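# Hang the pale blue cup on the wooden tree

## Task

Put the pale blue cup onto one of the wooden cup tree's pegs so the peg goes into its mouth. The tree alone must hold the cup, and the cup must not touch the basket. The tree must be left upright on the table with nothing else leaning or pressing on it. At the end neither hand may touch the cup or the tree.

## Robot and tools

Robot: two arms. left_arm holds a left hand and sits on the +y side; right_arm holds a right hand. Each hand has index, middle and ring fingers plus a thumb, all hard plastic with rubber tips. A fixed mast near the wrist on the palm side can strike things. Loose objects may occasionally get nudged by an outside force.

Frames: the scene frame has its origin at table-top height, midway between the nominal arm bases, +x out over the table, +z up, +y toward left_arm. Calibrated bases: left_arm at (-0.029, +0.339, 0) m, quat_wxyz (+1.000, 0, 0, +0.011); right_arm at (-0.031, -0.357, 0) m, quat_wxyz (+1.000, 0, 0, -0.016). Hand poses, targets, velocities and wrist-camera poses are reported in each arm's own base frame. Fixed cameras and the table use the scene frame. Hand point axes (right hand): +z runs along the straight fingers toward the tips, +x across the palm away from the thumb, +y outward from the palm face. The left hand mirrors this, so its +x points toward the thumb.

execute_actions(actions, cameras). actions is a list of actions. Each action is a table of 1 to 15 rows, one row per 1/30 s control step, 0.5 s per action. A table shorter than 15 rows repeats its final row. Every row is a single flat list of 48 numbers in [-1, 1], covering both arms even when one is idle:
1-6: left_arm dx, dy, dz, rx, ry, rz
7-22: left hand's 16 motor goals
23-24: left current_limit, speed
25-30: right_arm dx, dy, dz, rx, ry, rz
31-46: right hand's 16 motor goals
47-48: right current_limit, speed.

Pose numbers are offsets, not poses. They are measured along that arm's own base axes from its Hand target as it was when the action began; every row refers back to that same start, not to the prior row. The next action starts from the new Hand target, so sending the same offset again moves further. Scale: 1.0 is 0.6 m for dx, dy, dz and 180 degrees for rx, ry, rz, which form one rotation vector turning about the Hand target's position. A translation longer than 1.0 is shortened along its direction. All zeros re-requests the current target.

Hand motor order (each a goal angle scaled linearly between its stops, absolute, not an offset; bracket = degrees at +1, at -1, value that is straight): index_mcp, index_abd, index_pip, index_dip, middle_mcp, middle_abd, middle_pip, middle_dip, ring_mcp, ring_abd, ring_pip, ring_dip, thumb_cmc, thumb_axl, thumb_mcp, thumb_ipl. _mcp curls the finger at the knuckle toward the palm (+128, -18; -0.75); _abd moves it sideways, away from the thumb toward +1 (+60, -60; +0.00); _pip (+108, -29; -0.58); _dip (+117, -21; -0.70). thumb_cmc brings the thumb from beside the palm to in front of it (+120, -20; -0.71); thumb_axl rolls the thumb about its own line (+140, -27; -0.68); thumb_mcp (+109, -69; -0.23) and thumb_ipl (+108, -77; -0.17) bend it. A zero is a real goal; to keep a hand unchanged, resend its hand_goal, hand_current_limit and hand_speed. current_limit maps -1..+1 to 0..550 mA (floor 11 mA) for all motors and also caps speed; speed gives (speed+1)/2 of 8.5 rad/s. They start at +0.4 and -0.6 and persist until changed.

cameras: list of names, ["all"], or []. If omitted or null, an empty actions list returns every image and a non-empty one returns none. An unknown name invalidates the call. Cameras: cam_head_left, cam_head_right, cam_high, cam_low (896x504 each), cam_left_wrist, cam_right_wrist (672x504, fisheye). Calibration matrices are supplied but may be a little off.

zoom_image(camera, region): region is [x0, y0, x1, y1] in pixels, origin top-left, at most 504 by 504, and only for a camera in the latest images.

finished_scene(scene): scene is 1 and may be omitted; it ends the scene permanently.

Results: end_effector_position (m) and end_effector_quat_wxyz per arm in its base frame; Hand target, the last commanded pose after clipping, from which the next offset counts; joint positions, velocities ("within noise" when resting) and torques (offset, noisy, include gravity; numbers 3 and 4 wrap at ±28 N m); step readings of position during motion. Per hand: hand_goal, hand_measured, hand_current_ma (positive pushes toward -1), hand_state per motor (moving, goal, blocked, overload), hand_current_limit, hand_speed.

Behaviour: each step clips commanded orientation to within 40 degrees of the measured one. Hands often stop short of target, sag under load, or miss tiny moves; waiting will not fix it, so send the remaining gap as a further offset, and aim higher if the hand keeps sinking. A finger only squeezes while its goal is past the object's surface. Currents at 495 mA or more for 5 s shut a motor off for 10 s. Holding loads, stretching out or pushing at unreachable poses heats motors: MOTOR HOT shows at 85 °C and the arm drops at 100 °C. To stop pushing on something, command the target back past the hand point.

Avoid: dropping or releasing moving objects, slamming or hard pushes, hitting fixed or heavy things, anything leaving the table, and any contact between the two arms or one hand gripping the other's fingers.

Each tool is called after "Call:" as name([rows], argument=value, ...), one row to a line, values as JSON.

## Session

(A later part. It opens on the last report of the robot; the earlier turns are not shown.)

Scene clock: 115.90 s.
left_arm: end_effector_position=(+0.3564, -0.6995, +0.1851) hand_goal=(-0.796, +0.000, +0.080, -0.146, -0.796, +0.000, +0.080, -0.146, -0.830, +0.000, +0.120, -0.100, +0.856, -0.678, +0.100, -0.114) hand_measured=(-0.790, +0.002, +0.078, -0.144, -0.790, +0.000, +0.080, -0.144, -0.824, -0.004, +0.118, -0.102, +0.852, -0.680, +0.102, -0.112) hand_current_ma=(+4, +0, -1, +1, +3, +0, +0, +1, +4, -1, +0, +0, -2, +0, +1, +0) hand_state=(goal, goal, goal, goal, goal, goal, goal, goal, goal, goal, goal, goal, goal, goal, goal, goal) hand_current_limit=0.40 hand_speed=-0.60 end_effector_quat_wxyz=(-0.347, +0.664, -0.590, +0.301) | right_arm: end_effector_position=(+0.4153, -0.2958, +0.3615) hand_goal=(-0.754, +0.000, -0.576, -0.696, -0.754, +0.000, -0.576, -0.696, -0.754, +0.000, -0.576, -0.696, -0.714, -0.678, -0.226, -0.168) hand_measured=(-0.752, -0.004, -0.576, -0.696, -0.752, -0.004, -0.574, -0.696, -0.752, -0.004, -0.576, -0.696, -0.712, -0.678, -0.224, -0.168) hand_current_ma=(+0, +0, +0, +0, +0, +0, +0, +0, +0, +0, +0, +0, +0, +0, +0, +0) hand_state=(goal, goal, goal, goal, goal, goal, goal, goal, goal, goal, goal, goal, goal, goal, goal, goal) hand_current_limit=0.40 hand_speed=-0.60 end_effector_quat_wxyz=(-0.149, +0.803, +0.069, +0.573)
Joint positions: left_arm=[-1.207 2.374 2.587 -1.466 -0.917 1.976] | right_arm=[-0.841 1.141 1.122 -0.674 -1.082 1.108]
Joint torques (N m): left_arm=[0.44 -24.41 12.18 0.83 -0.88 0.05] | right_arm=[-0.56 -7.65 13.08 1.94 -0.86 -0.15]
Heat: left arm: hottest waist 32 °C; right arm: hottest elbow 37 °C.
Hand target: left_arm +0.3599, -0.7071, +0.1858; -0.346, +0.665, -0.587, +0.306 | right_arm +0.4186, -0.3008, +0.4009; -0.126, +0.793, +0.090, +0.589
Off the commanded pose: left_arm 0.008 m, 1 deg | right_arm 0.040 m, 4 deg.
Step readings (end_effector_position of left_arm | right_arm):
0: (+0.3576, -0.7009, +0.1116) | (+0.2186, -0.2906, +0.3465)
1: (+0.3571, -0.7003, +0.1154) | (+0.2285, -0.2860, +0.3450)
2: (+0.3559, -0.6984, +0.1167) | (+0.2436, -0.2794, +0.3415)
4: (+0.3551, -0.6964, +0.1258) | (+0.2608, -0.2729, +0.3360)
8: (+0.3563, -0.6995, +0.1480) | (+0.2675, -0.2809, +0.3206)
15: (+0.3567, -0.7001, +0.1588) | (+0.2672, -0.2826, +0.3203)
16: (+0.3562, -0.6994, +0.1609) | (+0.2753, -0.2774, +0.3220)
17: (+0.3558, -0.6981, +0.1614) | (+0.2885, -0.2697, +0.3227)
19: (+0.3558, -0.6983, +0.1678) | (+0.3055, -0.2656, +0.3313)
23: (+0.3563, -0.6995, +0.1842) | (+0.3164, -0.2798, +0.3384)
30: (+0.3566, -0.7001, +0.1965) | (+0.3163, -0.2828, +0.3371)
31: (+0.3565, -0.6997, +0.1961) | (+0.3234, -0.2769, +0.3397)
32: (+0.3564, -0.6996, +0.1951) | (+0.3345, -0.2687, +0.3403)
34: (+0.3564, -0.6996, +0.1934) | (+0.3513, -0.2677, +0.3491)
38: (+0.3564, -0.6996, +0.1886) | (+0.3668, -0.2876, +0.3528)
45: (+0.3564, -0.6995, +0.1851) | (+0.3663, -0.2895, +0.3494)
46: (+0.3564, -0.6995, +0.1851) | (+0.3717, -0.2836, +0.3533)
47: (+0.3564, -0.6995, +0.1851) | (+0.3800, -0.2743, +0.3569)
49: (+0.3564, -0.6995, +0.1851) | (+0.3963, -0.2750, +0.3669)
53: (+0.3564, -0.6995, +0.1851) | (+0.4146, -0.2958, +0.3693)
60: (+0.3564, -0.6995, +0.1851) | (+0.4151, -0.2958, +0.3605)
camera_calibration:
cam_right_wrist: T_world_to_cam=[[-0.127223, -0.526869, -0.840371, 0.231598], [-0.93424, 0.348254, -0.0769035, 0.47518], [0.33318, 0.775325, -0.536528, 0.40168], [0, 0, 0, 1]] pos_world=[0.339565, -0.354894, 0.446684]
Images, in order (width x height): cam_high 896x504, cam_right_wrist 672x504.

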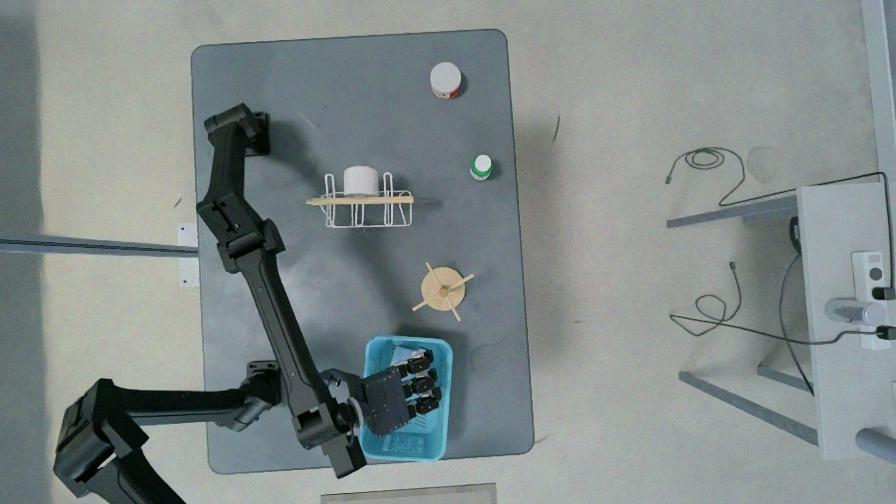

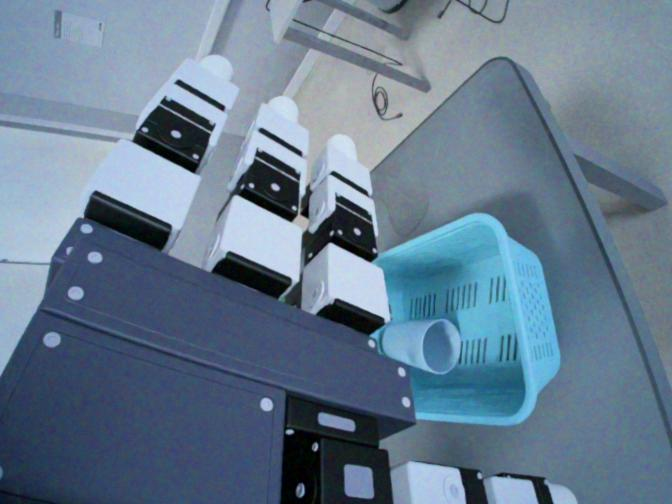

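Call:
execute_actions([
  [[0.02,0.0168,-0.0267,0,0,0,-0.753,0,0.124,-0.043,-0.753,0,0.124,-0.043,-0.8,0,0.12,-0.1,0.786,-0.678,0.1,-0.114,0.4,-0.6,0,0,0,0.0467,-0.0174,0.0039,-0.754,0,-0.576,-0.696,-0.754,0,-0.576,-0.696,-0.754,0,-0.576,-0.696,-0.714,-0.678,-0.226,-0.168,0.4,-0.6]],
  [[0,0,-0.05,0,0,0,-0.753,0,0.124,-0.043,-0.753,0,0.124,-0.043,-0.8,0,0.12,-0.1,0.786,-0.678,0.1,-0.114,0.4,-0.6,0,0,0,0.0467,-0.0174,0.0039,-0.754,0,-0.576,-0.696,-0.754,0,-0.576,-0.696,-0.754,0,-0.576,-0.696,-0.714,-0.678,-0.226,-0.168,0.4,-0.6]],
], cameras=["cam_right_wrist","cam_high","cam_low"])

Call:
zoom_image(camera="cam_low", region=[460, 170, 560, 270])

Call:
zoom_image(camera="cam_high", region=[355, 325, 465, 435])

Scene clock: 124.73 s.
left_arm: end_effector_position=(+0.3642, -0.6979, +0.1277) hand_goal=(-0.754, +0.000, +0.124, -0.044, -0.754, +0.000, +0.124, -0.044, -0.800, +0.000, +0.120, -0.100, +0.786, -0.678, +0.100, -0.114) hand_measured=(-0.748, +0.002, +0.122, -0.048, -0.748, +0.000, +0.122, -0.048, -0.794, -0.004, +0.118, -0.102, +0.786, -0.680, +0.102, -0.112) hand_current_ma=(+3, +0, -1, -1, +2, +0, +0, -1, +3, -1, +0, +0, +0, +0, +1, +0) hand_state=(goal, goal, goal, goal, goal, goal, goal, goal, goal, goal, goal, goal, goal, goal, goal, goal) hand_current_limit=0.40 hand_speed=-0.60 end_effector_quat_wxyz=(-0.348, +0.662, -0.593, +0.298) | right_arm: end_effector_position=(+0.4201, -0.3008, +0.3902) hand_goal=(-0.754, +0.000, -0.576, -0.696, -0.754, +0.000, -0.576, -0.696, -0.754, +0.000, -0.576, -0.696, -0.714, -0.678, -0.226, -0.168) hand_measured=(-0.752, -0.004, -0.574, -0.696, -0.752, -0.006, -0.574, -0.696, -0.752, -0.006, -0.574, -0.696, -0.710, -0.678, -0.224, -0.168) hand_current_ma=(+0, -1, +0, +0, +0, -1, +0, +0, +0, -1, +0, +0, +0, +0, +0, +0) hand_state=(goal, goal, goal, goal, goal, goal, goal, goal, goal, goal, goal, goal, goal, goal, goal, goal) hand_current_limit=0.40 hand_speed=-0.60 end_effector_quat_wxyz=(-0.251, +0.737, +0.014, +0.628)
Joint positions: left_arm=[-1.196 2.345 2.382 -1.283 -0.912 1.995] | right_arm=[-0.902 1.155 1.088 -0.243 -1.288 1.634]
Joint torques (N m): left_arm=[1.03 -27.05 8.5 1.5 -0.86 0.11] | right_arm=[-0.32 -7.94 9.17 2.88 -0.41 0.02]
Heat: left arm: hottest waist 32 °C; right arm: hottest elbow 37 °C.
Hand target: left_arm +0.3717, -0.6970, +0.1396; -0.346, +0.665, -0.588, +0.306 | right_arm +0.4186, -0.3007, +0.4009; -0.243, +0.732, +0.019, +0.636
Off the commanded pose: left_arm 0.014 m, 1 deg | right_arm 0.011 m, 2 deg.
Step readings (end_effector_position of left_arm | right_arm):
0: (+0.3564, -0.6995, +0.1851) | (+0.4153, -0.2958, +0.3616)
1: (+0.3572, -0.6998, +0.1810) | (+0.4164, -0.2922, +0.3637)
2: (+0.3581, -0.7014, +0.1807) | (+0.4172, -0.2872, +0.3672)
4: (+0.3598, -0.7021, +0.1717) | (+0.4174, -0.2877, +0.3717)
8: (+0.3616, -0.6990, +0.1585) | (+0.4163, -0.2958, +0.3767)
15: (+0.3646, -0.6986, +0.1577) | (+0.4169, -0.2976, +0.3787)
16: (+0.3649, -0.6987, +0.1531) | (+0.4177, -0.2944, +0.3809)
17: (+0.3655, -0.6996, +0.1523) | (+0.4185, -0.2902, +0.3843)
19: (+0.3652, -0.6991, +0.1421) | (+0.4195, -0.2918, +0.3898)
23: (+0.3638, -0.6968, +0.1281) | (+0.4201, -0.3004, +0.3989)
30: (+0.3642, -0.6979, +0.1277) | (+0.4207, -0.3020, +0.3934)
camera_calibration:
cam_right_wrist: T_world_to_cam=[[0.00315617, -0.297212, -0.954806, 0.312598], [-0.928303, 0.35414, -0.113305, 0.497174], [0.371811, 0.886707, -0.274786, 0.334487], [0, 0, 0, 1]] pos_world=[0.336175, -0.379753, 0.446715]
Images, in order (width x height): cam_high 896x504, cam_low 896x504, cam_right_wrist 672x504.

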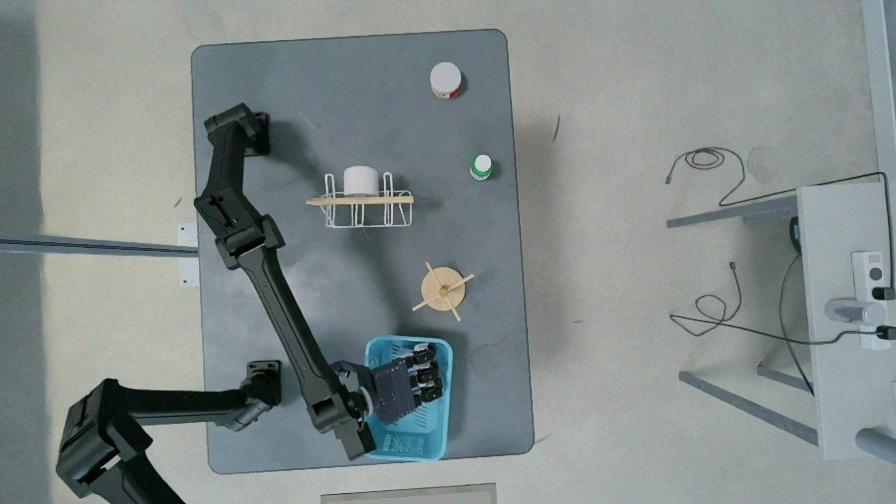

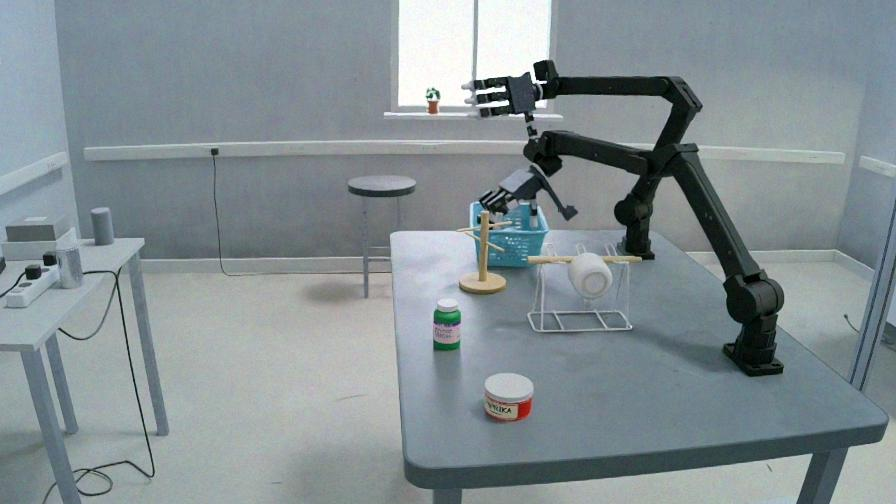

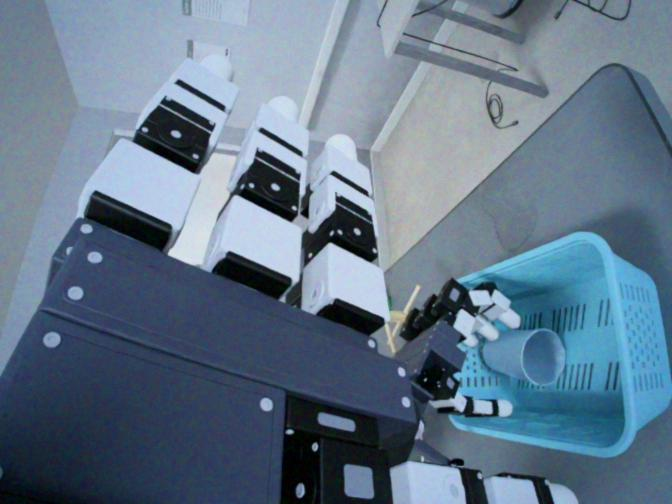

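Scaled by 5.040 from the camera's 896x504 image, which has a finer 1280x720 frame.

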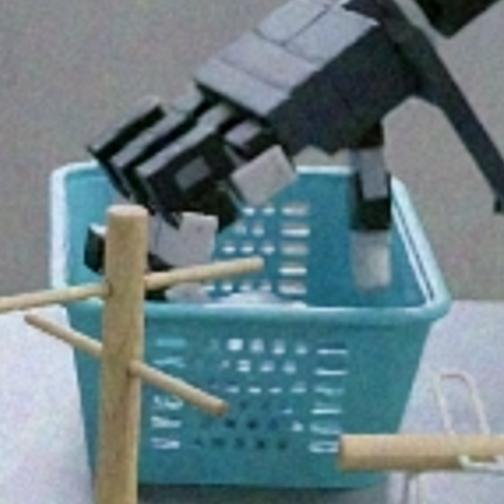

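Scaled by 4.582 from the camera's 896x504 image, which has a finer 1280x720 frame.

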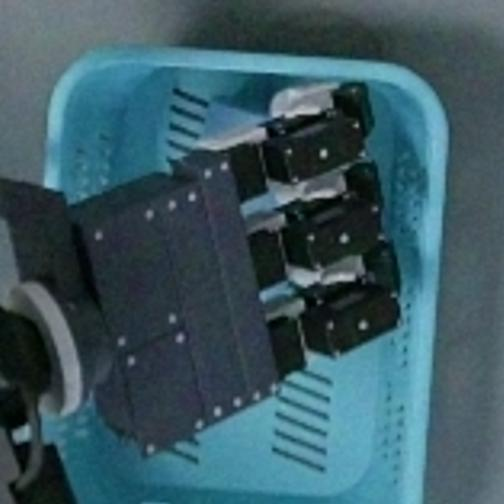

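Excellent view from the right wrist camera. Zoom in.

Call:
zoom_image(camera="cam_right_wrist", region=[400, 260, 580, 430])

Scaled by 2.800 from the camera's 672x504 image, which has a finer 960x720 frame.

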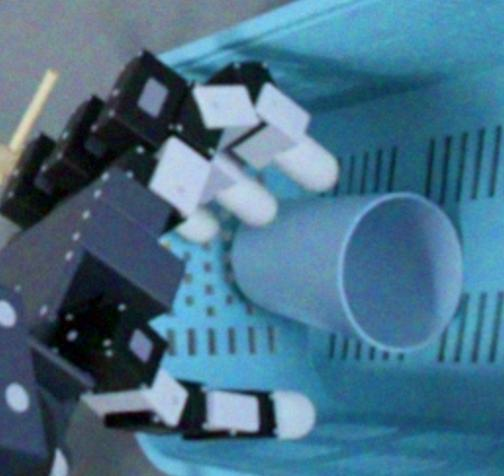

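Call:
execute_actions([
  [[0,0.01,-0.06,0,0,0,-0.753,0,0.124,-0.043,-0.753,0,0.124,-0.043,-0.8,0,0.12,-0.1,0.786,-0.678,0.1,-0.114,0.4,-0.6,0,0,0,0,0,0,-0.754,0,-0.576,-0.696,-0.754,0,-0.576,-0.696,-0.754,0,-0.576,-0.696,-0.714,-0.678,-0.226,-0.168,0.4,-0.6]],
], cameras=["cam_right_wrist","cam_high"])

Call:
zoom_image(camera="cam_right_wrist", region=[420, 260, 580, 430])

Call:
zoom_image(camera="cam_high", region=[355, 325, 465, 435])

Scene clock: 131.20 s.
left_arm: end_effector_position=(+0.3699, -0.6994, +0.1144) hand_goal=(-0.754, +0.000, +0.124, -0.044, -0.754, +0.000, +0.124, -0.044, -0.800, +0.000, +0.120, -0.100, +0.786, -0.678, +0.100, -0.114) hand_measured=(-0.746, +0.002, +0.122, -0.046, -0.782, -0.004, +0.124, -0.034, -0.796, -0.008, +0.118, -0.102, +0.786, -0.680, +0.102, -0.112) hand_current_ma=(+4, +0, -1, -1, -35, -1, +0, +6, +2, -3, +0, +0, +0, +0, +0, +0) hand_state=(goal, goal, goal, goal, blocked, goal, goal, goal, goal, goal, goal, goal, goal, goal, goal, goal) hand_current_limit=0.40 hand_speed=-0.60 end_effector_quat_wxyz=(-0.343, +0.667, -0.578, +0.320) | right_arm: end_effector_position=(+0.4205, -0.3013, +0.3907) hand_goal=(-0.754, +0.000, -0.576, -0.696, -0.754, +0.000, -0.576, -0.696, -0.754, +0.000, -0.576, -0.696, -0.714, -0.678, -0.226, -0.168) hand_measured=(-0.752, -0.004, -0.574, -0.696, -0.752, -0.006, -0.574, -0.696, -0.752, -0.006, -0.574, -0.696, -0.710, -0.678, -0.224, -0.168) hand_current_ma=(+0, -1, +0, +0, +0, -1, +0, +0, +0, -1, +0, +0, +0, +0, +0, +0) hand_state=(goal, goal, goal, goal, goal, goal, goal, goal, goal, goal, goal, goal, goal, goal, goal, goal) hand_current_limit=0.40 hand_speed=-0.60 end_effector_quat_wxyz=(-0.251, +0.735, +0.013, +0.630)
Joint positions: left_arm=[-1.193 2.308 2.269 -1.153 -0.925 1.996] | right_arm=[-0.902 1.155 1.085 -0.223 -1.287 1.65]
Joint torques (N m): left_arm=[1.79 -25.82 6.84 1.18 -0.26 0.16] | right_arm=[-0.56 -7.94 8.99 2.93 -0.39 0.04]
Heat: left arm: hottest waist 32 °C; right arm: hottest elbow 36 °C.
Hand target: left_arm +0.3718, -0.6910, +0.1038; -0.346, +0.665, -0.587, +0.306 | right_arm +0.4186, -0.3007, +0.4011; -0.243, +0.732, +0.019, +0.636
Off the commanded pose: left_arm 0.014 m, 2 deg | right_arm 0.010 m, 1 deg.
Step readings (end_effector_position of left_arm | right_arm):
0: (+0.3642, -0.6979, +0.1277) | (+0.4201, -0.3008, +0.3901)
1: (+0.3644, -0.6976, +0.1223) | (+0.4202, -0.3009, +0.3905)
2: (+0.3649, -0.6982, +0.1216) | (+0.4204, -0.3012, +0.3907)
4: (+0.3668, -0.6972, +0.1159) | (+0.4205, -0.3014, +0.3910)
8: (+0.3680, -0.6992, +0.1150) | (+0.4206, -0.3014, +0.3908)
15: (+0.3699, -0.6994, +0.1144) | (+0.4206, -0.3013, +0.3908)
camera_calibration:
cam_right_wrist: T_world_to_cam=[[0.00635568, -0.295913, -0.955194, 0.312181], [-0.927119, 0.356195, -0.116516, 0.499167], [0.374714, 0.886319, -0.272083, 0.332534], [0, 0, 0, 1]] pos_world=[0.336197, -0.380154, 0.446831]
Images, in order (width x height): cam_high 896x504, cam_right_wrist 672x504.

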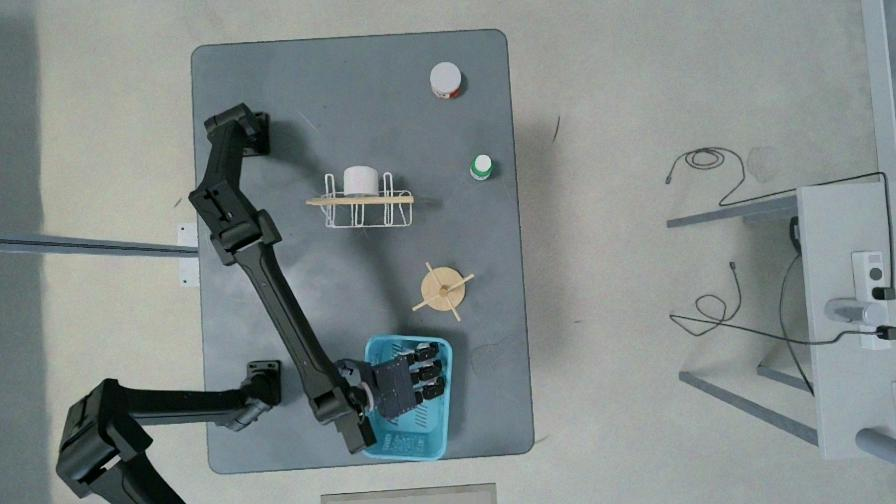

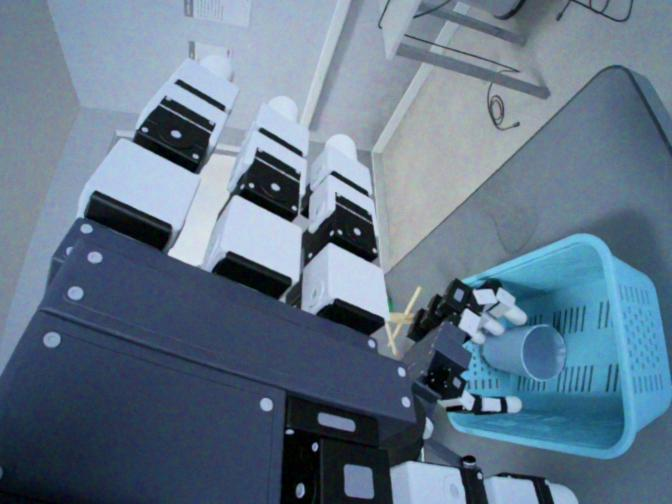

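Scaled by 2.965 from the camera's 672x504 image, which has a finer 960x720 frame.

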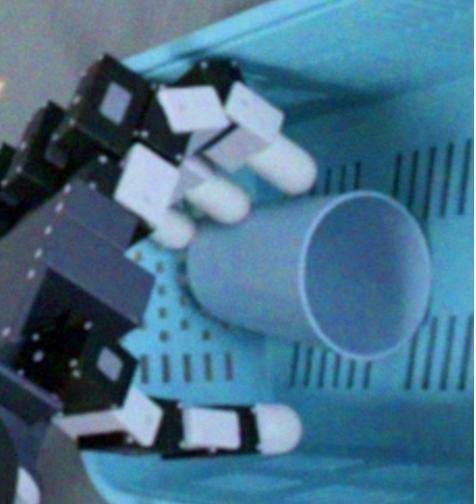

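Scaled by 4.582 from the camera's 896x504 image, which has a finer 1280x720 frame.

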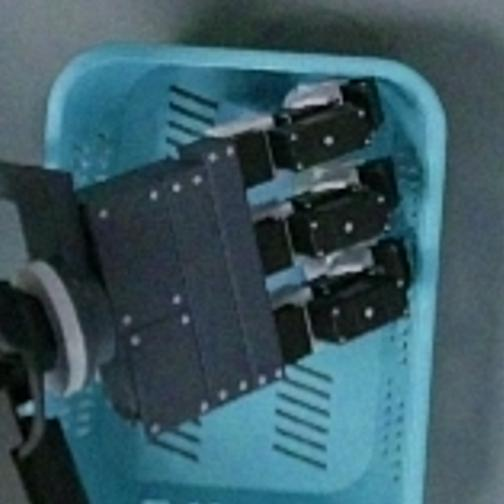

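Call:
execute_actions([
  [[-0.007,0.003,0.05,0,0,0,-0.753,0,0.124,-0.043,-0.753,0,0.124,-0.043,-0.8,0,0.12,-0.1,0.786,-0.678,0.1,-0.114,0.4,-0.6,0,0,0,0,0,0,-0.754,0,-0.576,-0.696,-0.754,0,-0.576,-0.696,-0.754,0,-0.576,-0.696,-0.714,-0.678,-0.226,-0.168,0.4,-0.6]],
  [[0,0,0.0,0,0,0,-0.548,0,0.08,-0.623,-0.548,0,0.08,-0.623,-0.548,0,0.08,-0.623,0.786,-0.678,0.1,-0.114,0.4,-0.6,0,0,0,0,0,0,-0.754,0,-0.576,-0.696,-0.754,0,-0.576,-0.696,-0.754,0,-0.576,-0.696,-0.714,-0.678,-0.226,-0.168,0.4,-0.6]],
  [[0,0,-0.05,0,0,0,-0.548,0,0.08,-0.623,-0.548,0,0.08,-0.623,-0.548,0,0.08,-0.623,0.786,-0.678,0.1,-0.114,0.4,-0.6,0,0,0,0,0,0,-0.754,0,-0.576,-0.696,-0.754,0,-0.576,-0.696,-0.754,0,-0.576,-0.696,-0.714,-0.678,-0.226,-0.168,0.4,-0.6]],
], cameras=["cam_right_wrist","cam_high"])

Call:
zoom_image(camera="cam_right_wrist", region=[420, 260, 580, 430])

Call:
zoom_image(camera="cam_high", region=[355, 325, 465, 435])

Scene clock: 140.67 s.
left_arm: end_effector_position=(+0.3736, -0.6904, +0.1244) hand_goal=(-0.548, +0.000, +0.080, -0.624, -0.548, +0.000, +0.080, -0.624, -0.548, +0.000, +0.080, -0.624, +0.786, -0.678, +0.100, -0.114) hand_measured=(-0.544, +0.002, +0.082, -0.622, -0.584, -0.008, +0.070, -0.626, -0.546, +0.002, +0.078, -0.622, +0.784, -0.680, +0.102, -0.112) hand_current_ma=(+1, +0, +0, +1, -49, -4, -6, -1, +0, +0, +0, +0, +0, +0, +0, +0) hand_state=(goal, goal, goal, goal, blocked, goal, goal, goal, goal, goal, goal, goal, goal, goal, goal, goal) hand_current_limit=0.40 hand_speed=-0.60 end_effector_quat_wxyz=(-0.346, +0.669, -0.574, +0.320) | right_arm: end_effector_position=(+0.4205, -0.3013, +0.3907) hand_goal=(-0.754, +0.000, -0.576, -0.696, -0.754, +0.000, -0.576, -0.696, -0.754, +0.000, -0.576, -0.696, -0.714, -0.678, -0.226, -0.168) hand_measured=(-0.752, -0.004, -0.574, -0.696, -0.752, -0.006, -0.574, -0.696, -0.752, -0.006, -0.574, -0.696, -0.710, -0.678, -0.224, -0.168) hand_current_ma=(+0, -1, +0, +0, +0, -1, +0, +0, +0, -1, +0, +0, +0, +0, +0, +0) hand_state=(goal, goal, goal, goal, goal, goal, goal, goal, goal, goal, goal, goal, goal, goal, goal, goal) hand_current_limit=0.40 hand_speed=-0.60 end_effector_quat_wxyz=(-0.251, +0.735, +0.013, +0.630)
Joint positions: left_arm=[-1.186 2.28 2.244 -1.154 -0.93 1.996] | right_arm=[-0.902 1.155 1.085 -0.223 -1.287 1.65]
Joint torques (N m): left_arm=[0.67 -24.41 6.99 1.33 -0.05 0.11] | right_arm=[-0.32 -8.18 8.99 2.93 -0.38 0.04]
Heat: left arm: hottest waist 32 °C; right arm: hottest elbow 36 °C.
Hand target: left_arm +0.3675, -0.6892, +0.1037; -0.345, +0.665, -0.588, +0.306 | right_arm +0.4186, -0.3007, +0.4010; -0.243, +0.732, +0.019, +0.636
Off the commanded pose: left_arm 0.022 m, 2 deg | right_arm 0.011 m, 1 deg.
Step readings (end_effector_position of left_arm | right_arm):
0: (+0.3699, -0.6994, +0.1144) | (+0.4205, -0.3013, +0.3907)
1: (+0.3692, -0.6977, +0.1144) | (+0.4205, -0.3013, +0.3907)
2: (+0.3681, -0.6957, +0.1143) | (+0.4205, -0.3013, +0.3907)
4: (+0.3661, -0.6912, +0.1150) | (+0.4205, -0.3013, +0.3907)
8: (+0.3651, -0.6887, +0.1148) | (+0.4205, -0.3013, +0.3907)
15: (+0.3651, -0.6885, +0.1150) | (+0.4205, -0.3013, +0.3907)
16: (+0.3651, -0.6885, +0.1150) | (+0.4205, -0.3013, +0.3907)
17: (+0.3652, -0.6884, +0.1151) | (+0.4205, -0.3013, +0.3907)
19: (+0.3659, -0.6881, +0.1180) | (+0.4205, -0.3013, +0.3907)
23: (+0.3687, -0.6870, +0.1296) | (+0.4205, -0.3013, +0.3907)
30: (+0.3684, -0.6871, +0.1313) | (+0.4205, -0.3013, +0.3907)
31: (+0.3685, -0.6875, +0.1291) | (+0.4205, -0.3013, +0.3907)
32: (+0.3692, -0.6886, +0.1280) | (+0.4205, -0.3013, +0.3907)
34: (+0.3718, -0.6901, +0.1257) | (+0.4205, -0.3013, +0.3907)
38: (+0.3737, -0.6905, +0.1246) | (+0.4205, -0.3013, +0.3907)
45: (+0.3736, -0.6904, +0.1244) | (+0.4205, -0.3013, +0.3907)
camera_calibration:
cam_right_wrist: T_world_to_cam=[[0.00618001, -0.295521, -0.955316, 0.312446], [-0.927121, 0.356288, -0.116213, 0.499067], [0.374711, 0.886412, -0.271781, 0.332436], [0, 0, 0, 1]] pos_world=[0.336197, -0.380153, 0.446833]
Images, in order (width x height): cam_high 896x504, cam_right_wrist 672x504.

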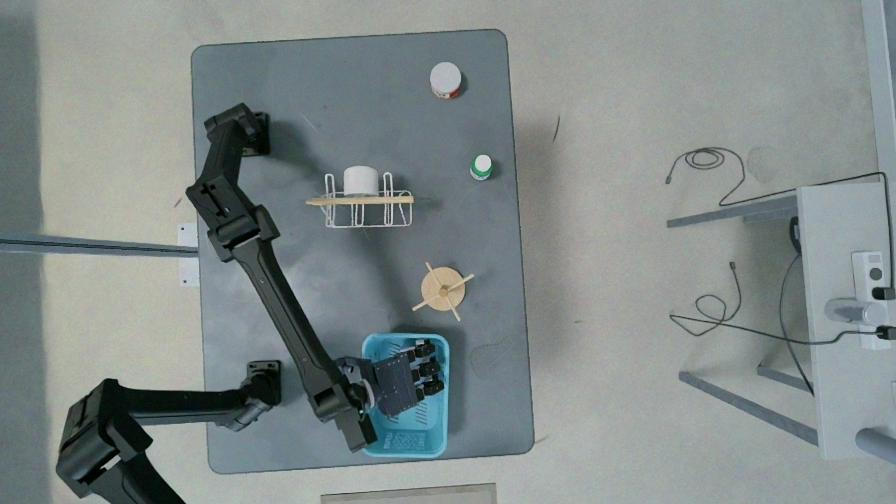

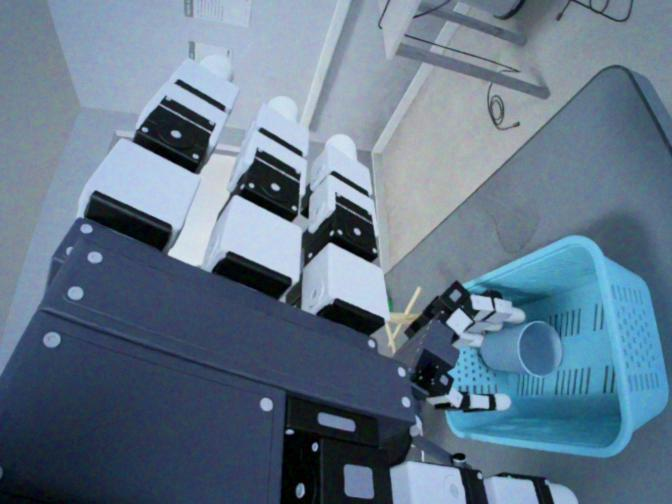

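Scaled by 2.965 from the camera's 672x504 image, which has a finer 960x720 frame.

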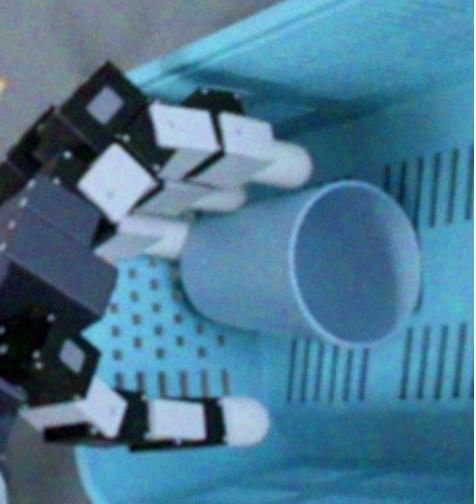

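Scaled by 4.582 from the camera's 896x504 image, which has a finer 1280x720 frame.

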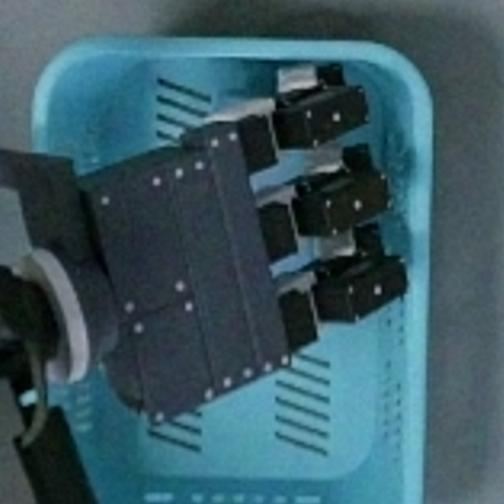

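Call:
execute_actions([
  [[0.02,0.0,0.05,0,0,0,-0.548,0,0.08,-0.623,-0.548,0,0.08,-0.623,-0.548,0,0.08,-0.623,0.786,-0.678,0.1,-0.114,0.4,-0.6,0,0,0,0,0,0,-0.754,0,-0.576,-0.696,-0.754,0,-0.576,-0.696,-0.754,0,-0.576,-0.696,-0.714,-0.678,-0.226,-0.168,0.4,-0.6]],
  [[0.01,0,-0.04,0,0,0,-0.548,0,0.08,-0.623,-0.548,0,0.08,-0.623,-0.548,0,0.08,-0.623,0.786,-0.678,0.1,-0.114,0.4,-0.6,0,0,0,0,0,0,-0.754,0,-0.576,-0.696,-0.754,0,-0.576,-0.696,-0.754,0,-0.576,-0.696,-0.714,-0.678,-0.226,-0.168,0.4,-0.6]],
  [[0,0,-0.04,0,0,0,-0.548,0,0.08,-0.623,-0.548,0,0.08,-0.623,-0.548,0,0.08,-0.623,0.786,-0.678,0.1,-0.114,0.4,-0.6,0,0,0,0,0,0,-0.754,0,-0.576,-0.696,-0.754,0,-0.576,-0.696,-0.754,0,-0.576,-0.696,-0.714,-0.678,-0.226,-0.168,0.4,-0.6]],
], cameras=["cam_right_wrist","cam_high"])

Call:
zoom_image(camera="cam_right_wrist", region=[420, 260, 580, 430])

Call:
zoom_image(camera="cam_high", region=[355, 325, 465, 435])

Scene clock: 144.13 s.
left_arm: end_effector_position=(+0.3783, -0.6920, +0.1011) hand_goal=(-0.548, +0.000, +0.080, -0.624, -0.548, +0.000, +0.080, -0.624, -0.548, +0.000, +0.080, -0.624, +0.786, -0.678, +0.100, -0.114) hand_measured=(-0.544, +0.002, +0.082, -0.622, -0.544, -0.002, +0.078, -0.626, -0.542, -0.004, +0.080, -0.622, +0.784, -0.680, +0.102, -0.112) hand_current_ma=(+2, +0, +0, +1, +1, -1, -1, -1, +3, -1, +0, +0, +0, +0, +0, +0) hand_state=(goal, goal, goal, goal, goal, goal, goal, goal, goal, goal, goal, goal, goal, goal, goal, goal) hand_current_limit=0.40 hand_speed=-0.60 end_effector_quat_wxyz=(-0.340, +0.666, -0.585, +0.314) | right_arm: end_effector_position=(+0.4205, -0.3013, +0.3907) hand_goal=(-0.754, +0.000, -0.576, -0.696, -0.754, +0.000, -0.576, -0.696, -0.754, +0.000, -0.576, -0.696, -0.714, -0.678, -0.226, -0.168) hand_measured=(-0.752, -0.004, -0.574, -0.696, -0.752, -0.006, -0.574, -0.696, -0.752, -0.006, -0.574, -0.696, -0.710, -0.678, -0.224, -0.168) hand_current_ma=(+0, -1, +0, +0, +0, -1, +0, +0, +0, -1, +0, +0, +0, +0, +0, +0) hand_state=(goal, goal, goal, goal, goal, goal, goal, goal, goal, goal, goal, goal, goal, goal, goal, goal) hand_current_limit=0.40 hand_speed=-0.60 end_effector_quat_wxyz=(-0.251, +0.735, +0.013, +0.630)
Joint positions: left_arm=[-1.176 2.299 2.221 -1.102 -0.905 2.027] | right_arm=[-0.902 1.155 1.085 -0.223 -1.287 1.65]
Joint torques (N m): left_arm=[1.26 -24.59 8.44 1.47 -0.73 0.12] | right_arm=[-0.62 -7.88 8.94 2.88 -0.36 0.03]
Heat: left arm: hottest waist 32 °C; right arm: hottest elbow 36 °C.
Hand target: left_arm +0.3857, -0.6892, +0.0856; -0.346, +0.665, -0.587, +0.306 | right_arm +0.4186, -0.3007, +0.4010; -0.243, +0.732, +0.019, +0.636
Off the commanded pose: left_arm 0.017 m, 1 deg | right_arm 0.011 m, 1 deg.
Step readings (end_effector_position of left_arm | right_arm):
0: (+0.3736, -0.6904, +0.1244) | (+0.4205, -0.3013, +0.3907)
1: (+0.3740, -0.6900, +0.1257) | (+0.4205, -0.3013, +0.3907)
2: (+0.3731, -0.6891, +0.1271) | (+0.4205, -0.3013, +0.3907)
4: (+0.3722, -0.6874, +0.1288) | (+0.4205, -0.3013, +0.3907)
8: (+0.3714, -0.6865, +0.1311) | (+0.4205, -0.3013, +0.3907)
15: (+0.3712, -0.6860, +0.1314) | (+0.4205, -0.3013, +0.3907)
16: (+0.3721, -0.6866, +0.1317) | (+0.4205, -0.3013, +0.3907)
17: (+0.3735, -0.6884, +0.1323) | (+0.4205, -0.3013, +0.3907)
19: (+0.3750, -0.6905, +0.1324) | (+0.4205, -0.3013, +0.3907)
23: (+0.3767, -0.6911, +0.1328) | (+0.4205, -0.3013, +0.3907)
30: (+0.3775, -0.6907, +0.1328) | (+0.4205, -0.3013, +0.3907)
31: (+0.3779, -0.6906, +0.1301) | (+0.4205, -0.3013, +0.3907)
32: (+0.3784, -0.6920, +0.1266) | (+0.4205, -0.3013, +0.3907)
34: (+0.3789, -0.6929, +0.1199) | (+0.4205, -0.3013, +0.3907)
38: (+0.3782, -0.6918, +0.1048) | (+0.4205, -0.3013, +0.3907)
45: (+0.3782, -0.6920, +0.1011) | (+0.4205, -0.3013, +0.3907)
camera_calibration:
cam_right_wrist: T_world_to_cam=[[0.00618001, -0.295521, -0.955316, 0.312446], [-0.927121, 0.356288, -0.116213, 0.499067], [0.374711, 0.886412, -0.271781, 0.332436], [0, 0, 0, 1]] pos_world=[0.336197, -0.380153, 0.446833]
Images, in order (width x height): cam_high 896x504, cam_right_wrist 672x504.

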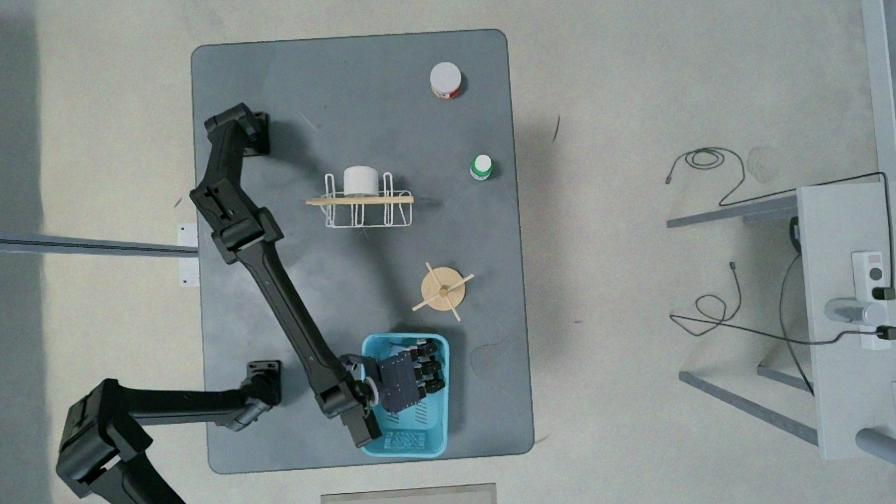

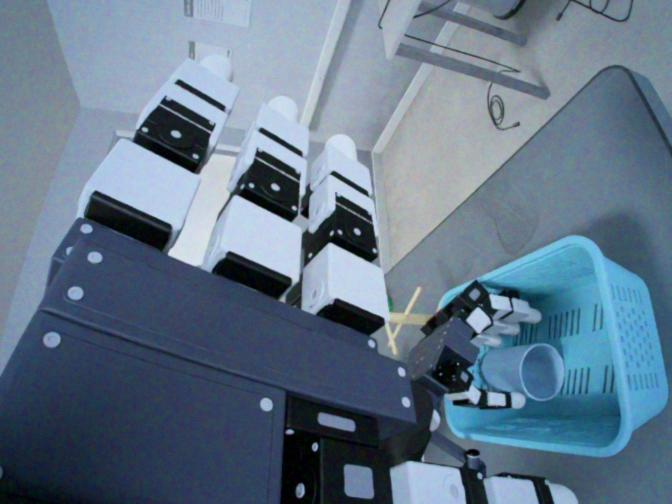

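Scaled by 2.965 from the camera's 672x504 image, which has a finer 960x720 frame.

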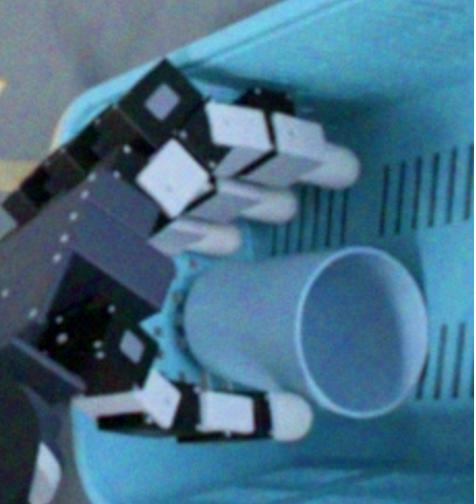

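Scaled by 4.582 from the camera's 896x504 image, which has a finer 1280x720 frame.

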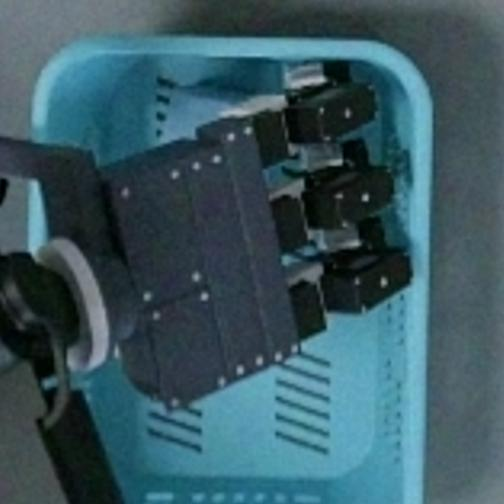

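Call:
execute_actions([
  [[-0.03,0.02,0.0,0,0,0,-0.548,0,0.08,-0.623,-0.548,0,0.08,-0.623,-0.548,0,0.08,-0.623,0.786,-0.678,0.1,-0.114,0.4,-0.6,0,0,0,0,0,0,-0.754,0,-0.576,-0.696,-0.754,0,-0.576,-0.696,-0.754,0,-0.576,-0.696,-0.714,-0.678,-0.226,-0.168,0.4,-0.6]],
], cameras=["cam_right_wrist","cam_high"])

Call:
zoom_image(camera="cam_right_wrist", region=[420, 260, 580, 430])

Call:
zoom_image(camera="cam_high", region=[355, 325, 465, 435])

Scene clock: 149.07 s.
left_arm: end_effector_position=(+0.3698, -0.6778, +0.0832) hand_goal=(-0.548, +0.000, +0.080, -0.624, -0.548, +0.000, +0.080, -0.624, -0.548, +0.000, +0.080, -0.624, +0.786, -0.678, +0.100, -0.114) hand_measured=(-0.548, +0.004, +0.090, -0.618, -0.544, -0.002, +0.078, -0.626, -0.540, -0.012, +0.080, -0.622, +0.786, -0.678, +0.098, -0.116) hand_current_ma=(+0, +1, +6, +3, +2, -1, +0, -1, +4, -7, +0, +0, +0, +0, +0, -1) hand_state=(goal, goal, goal, goal, goal, goal, goal, goal, goal, goal, goal, goal, goal, goal, goal, goal) hand_current_limit=0.40 hand_speed=-0.60 end_effector_quat_wxyz=(-0.349, +0.664, -0.588, +0.304) | right_arm: end_effector_position=(+0.4205, -0.3013, +0.3907) hand_goal=(-0.754, +0.000, -0.576, -0.696, -0.754, +0.000, -0.576, -0.696, -0.754, +0.000, -0.576, -0.696, -0.714, -0.678, -0.226, -0.168) hand_measured=(-0.752, -0.004, -0.574, -0.696, -0.752, -0.006, -0.574, -0.696, -0.752, -0.006, -0.574, -0.696, -0.710, -0.678, -0.224, -0.168) hand_current_ma=(+0, -1, +0, +0, +0, -1, +0, +0, +0, -1, +0, +0, +0, +0, +0, +0) hand_state=(goal, goal, goal, goal, goal, goal, goal, goal, goal, goal, goal, goal, goal, goal, goal, goal) hand_current_limit=0.40 hand_speed=-0.60 end_effector_quat_wxyz=(-0.251, +0.735, +0.013, +0.630)
Joint positions: left_arm=[-1.181 2.273 2.131 -1.074 -0.916 2.015] | right_arm=[-0.902 1.155 1.085 -0.223 -1.287 1.65]
Joint torques (N m): left_arm=[0.67 -26.11 7.24 1.35 -0.57 -0.04] | right_arm=[-0.56 -8.23 9.07 2.97 -0.38 0.05]
Heat: left arm: hottest waist 32 °C; right arm: hottest elbow 36 °C.
Hand target: left_arm +0.3675, -0.6773, +0.0858; -0.346, +0.665, -0.588, +0.306 | right_arm +0.4186, -0.3007, +0.4010; -0.243, +0.732, +0.019, +0.636
Off the commanded pose: left_arm 0.003 m, 0 deg | right_arm 0.011 m, 1 deg.
Step readings (end_effector_position of left_arm | right_arm):
0: (+0.3783, -0.6920, +0.1011) | (+0.4205, -0.3013, +0.3907)
1: (+0.3777, -0.6899, +0.0968) | (+0.4205, -0.3013, +0.3907)
2: (+0.3765, -0.6874, +0.0960) | (+0.4205, -0.3013, +0.3907)
4: (+0.3721, -0.6812, +0.0899) | (+0.4205, -0.3013, +0.3907)
8: (+0.3697, -0.6776, +0.0831) | (+0.4205, -0.3013, +0.3907)
15: (+0.3698, -0.6778, +0.0832) | (+0.4205, -0.3013, +0.3907)
camera_calibration:
cam_right_wrist: T_world_to_cam=[[0.00618001, -0.295521, -0.955316, 0.312446], [-0.927121, 0.356288, -0.116213, 0.499067], [0.374711, 0.886412, -0.271781, 0.332436], [0, 0, 0, 1]] pos_world=[0.336197, -0.380153, 0.446833]
Images, in order (width x height): cam_high 896x504, cam_right_wrist 672x504.

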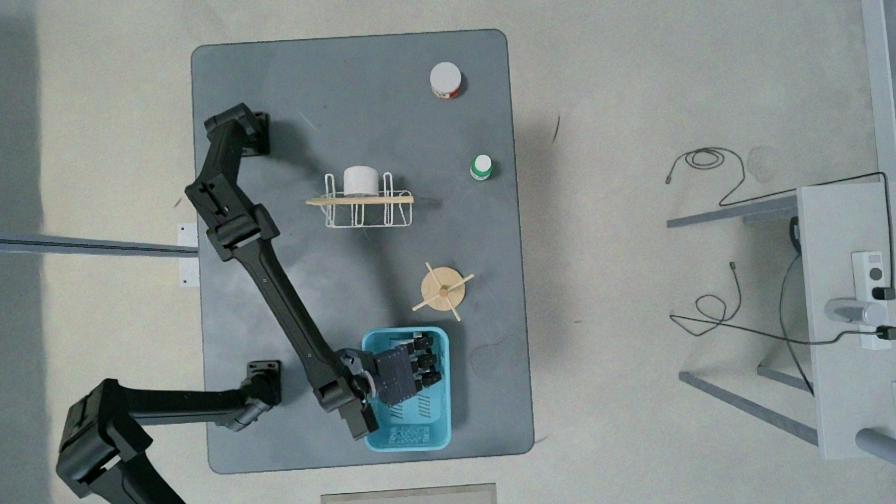

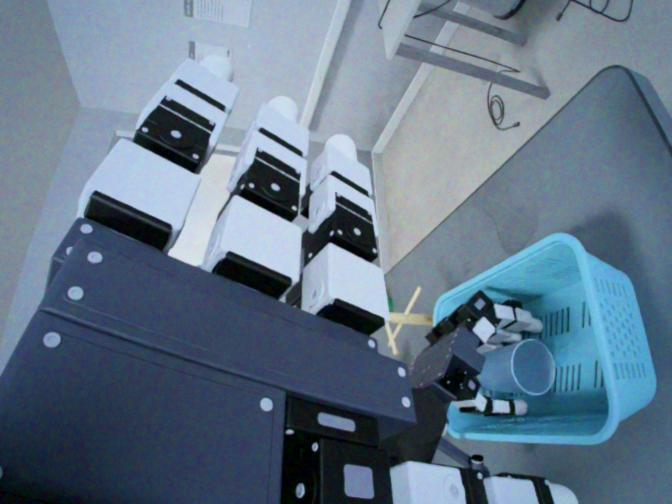

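Scaled by 2.965 from the camera's 672x504 image, which has a finer 960x720 frame.

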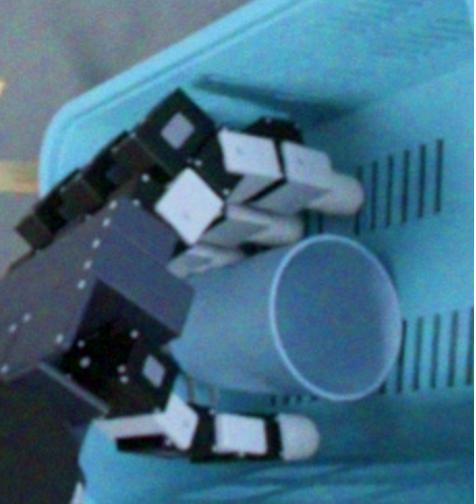

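Scaled by 4.582 from the camera's 896x504 image, which has a finer 1280x720 frame.

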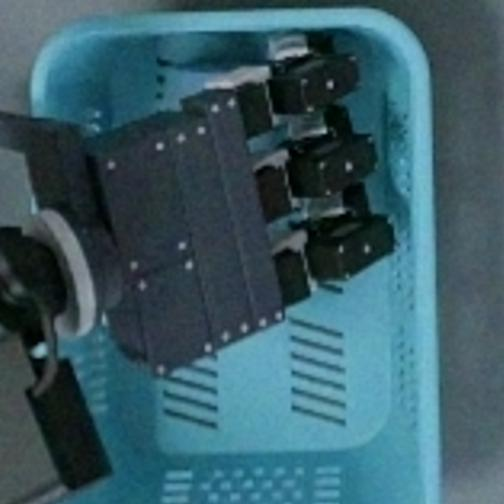

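Call:
execute_actions([
  [[0,0,0.0,0,0,0,-0.658,0.15,0.124,-0.145,-0.658,0,0.124,-0.145,-0.658,-0.2,0.124,-0.145,0.786,-0.678,0.1,-0.114,0.4,-0.6,0,0,0,0,0,0,-0.754,0,-0.576,-0.696,-0.754,0,-0.576,-0.696,-0.754,0,-0.576,-0.696,-0.714,-0.678,-0.226,-0.168,0.4,-0.6]],
  [[0,-0.004,-0.038,0,0,0,-0.658,0.15,0.124,-0.145,-0.658,0,0.124,-0.145,-0.658,-0.2,0.124,-0.145,0.786,-0.678,0.1,-0.114,0.4,-0.6,0,0,0,0,0,0,-0.754,0,-0.576,-0.696,-0.754,0,-0.576,-0.696,-0.754,0,-0.576,-0.696,-0.714,-0.678,-0.226,-0.168,0.4,-0.6]],
], cameras=["cam_right_wrist","cam_high"])

Call:
zoom_image(camera="cam_right_wrist", region=[420, 260, 580, 430])

Scene clock: 154.40 s.
left_arm: end_effector_position=(+0.3693, -0.6773, +0.0709) hand_goal=(-0.658, +0.150, +0.124, -0.146, -0.658, +0.000, +0.124, -0.146, -0.658, -0.200, +0.124, -0.146, +0.786, -0.678, +0.100, -0.114) hand_measured=(-0.654, +0.148, +0.128, -0.144, -0.644, -0.002, +0.122, -0.150, -0.646, -0.196, +0.120, -0.150, +0.786, -0.678, +0.098, -0.116) hand_current_ma=(+2, +0, +1, +1, +11, -1, -1, -1, +8, +1, -1, -1, +0, +0, +0, -1) hand_state=(goal, goal, goal, goal, goal, goal, goal, goal, goal, goal, goal, goal, goal, goal, goal, goal) hand_current_limit=0.40 hand_speed=-0.60 end_effector_quat_wxyz=(-0.347, +0.665, -0.586, +0.306) | right_arm: end_effector_position=(+0.4205, -0.3013, +0.3907) hand_goal=(-0.754, +0.000, -0.576, -0.696, -0.754, +0.000, -0.576, -0.696, -0.754, +0.000, -0.576, -0.696, -0.714, -0.678, -0.226, -0.168) hand_measured=(-0.752, -0.004, -0.574, -0.696, -0.752, -0.006, -0.574, -0.696, -0.752, -0.006, -0.574, -0.696, -0.710, -0.678, -0.224, -0.168) hand_current_ma=(+0, -1, +0, +0, +0, -1, +0, +0, +0, -1, +0, +0, +0, +0, +0, +0) hand_state=(goal, goal, goal, goal, goal, goal, goal, goal, goal, goal, goal, goal, goal, goal, goal, goal) hand_current_limit=0.40 hand_speed=-0.60 end_effector_quat_wxyz=(-0.251, +0.735, +0.013, +0.630)
Joint positions: left_arm=[-1.181 2.273 2.097 -1.036 -0.914 2.014] | right_arm=[-0.902 1.155 1.085 -0.223 -1.287 1.65]
Joint torques (N m): left_arm=[0.62 -24.29 7.8 1.55 -0.66 -0.02] | right_arm=[-0.5 -8.12 9.02 2.97 -0.37 0.04]
Heat: left arm: hottest waist 32 °C; right arm: hottest elbow 36 °C.
Hand target: left_arm +0.3675, -0.6797, +0.0629; -0.345, +0.665, -0.588, +0.306 | right_arm +0.4186, -0.3007, +0.4010; -0.243, +0.732, +0.019, +0.636
Off the commanded pose: left_arm 0.009 m, 0 deg | right_arm 0.011 m, 1 deg.
Step readings (end_effector_position of left_arm | right_arm):
0: (+0.3698, -0.6778, +0.0832) | (+0.4205, -0.3013, +0.3907)
1: (+0.3698, -0.6778, +0.0832) | (+0.4205, -0.3013, +0.3907)
2: (+0.3697, -0.6778, +0.0831) | (+0.4205, -0.3013, +0.3907)
4: (+0.3690, -0.6768, +0.0811) | (+0.4205, -0.3013, +0.3907)
8: (+0.3681, -0.6749, +0.0778) | (+0.4205, -0.3013, +0.3907)
15: (+0.3680, -0.6748, +0.0777) | (+0.4205, -0.3013, +0.3907)
16: (+0.3681, -0.6750, +0.0766) | (+0.4205, -0.3013, +0.3907)
17: (+0.3687, -0.6763, +0.0751) | (+0.4205, -0.3013, +0.3907)
19: (+0.3691, -0.6774, +0.0729) | (+0.4205, -0.3013, +0.3907)
23: (+0.3692, -0.6772, +0.0709) | (+0.4205, -0.3013, +0.3907)
30: (+0.3693, -0.6773, +0.0709) | (+0.4205, -0.3013, +0.3907)
camera_calibration:
cam_right_wrist: T_world_to_cam=[[0.00618001, -0.295521, -0.955316, 0.312446], [-0.927121, 0.356288, -0.116213, 0.499067], [0.374711, 0.886412, -0.271781, 0.332436], [0, 0, 0, 1]] pos_world=[0.336197, -0.380153, 0.446833]
Images, in order (width x height): cam_high 896x504, cam_right_wrist 672x504.

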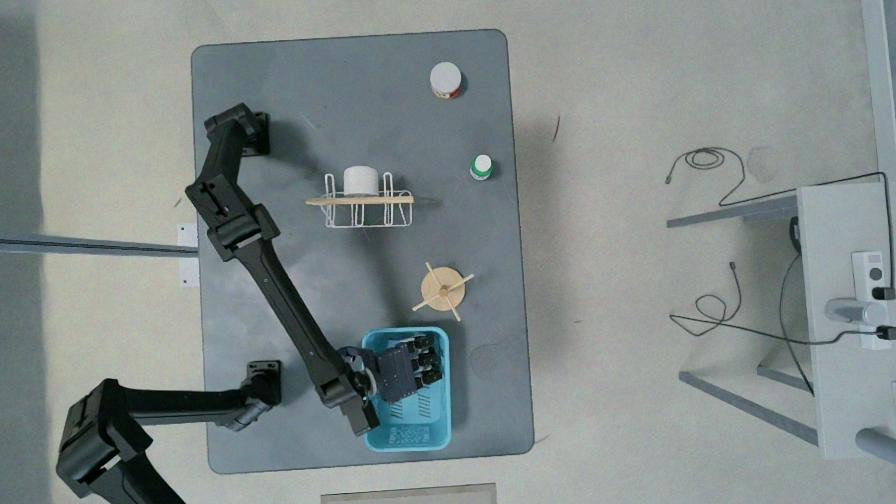

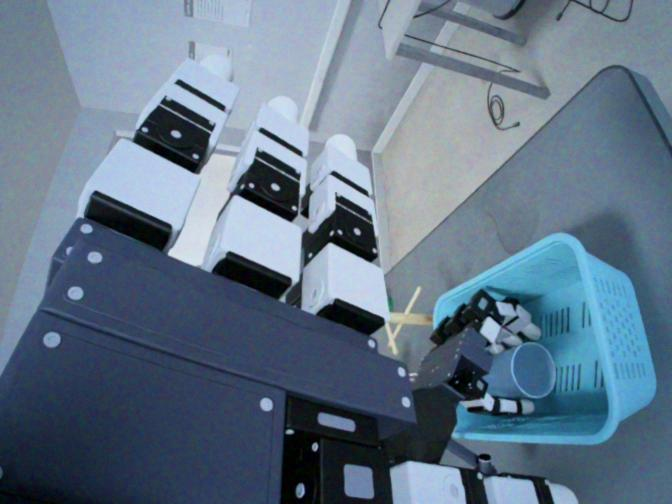

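Scaled by 2.965 from the camera's 672x504 image, which has a finer 960x720 frame.

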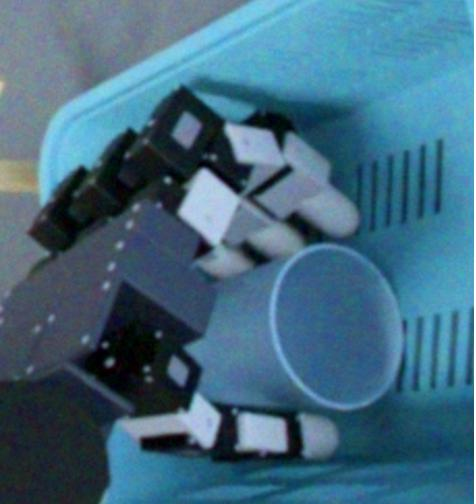

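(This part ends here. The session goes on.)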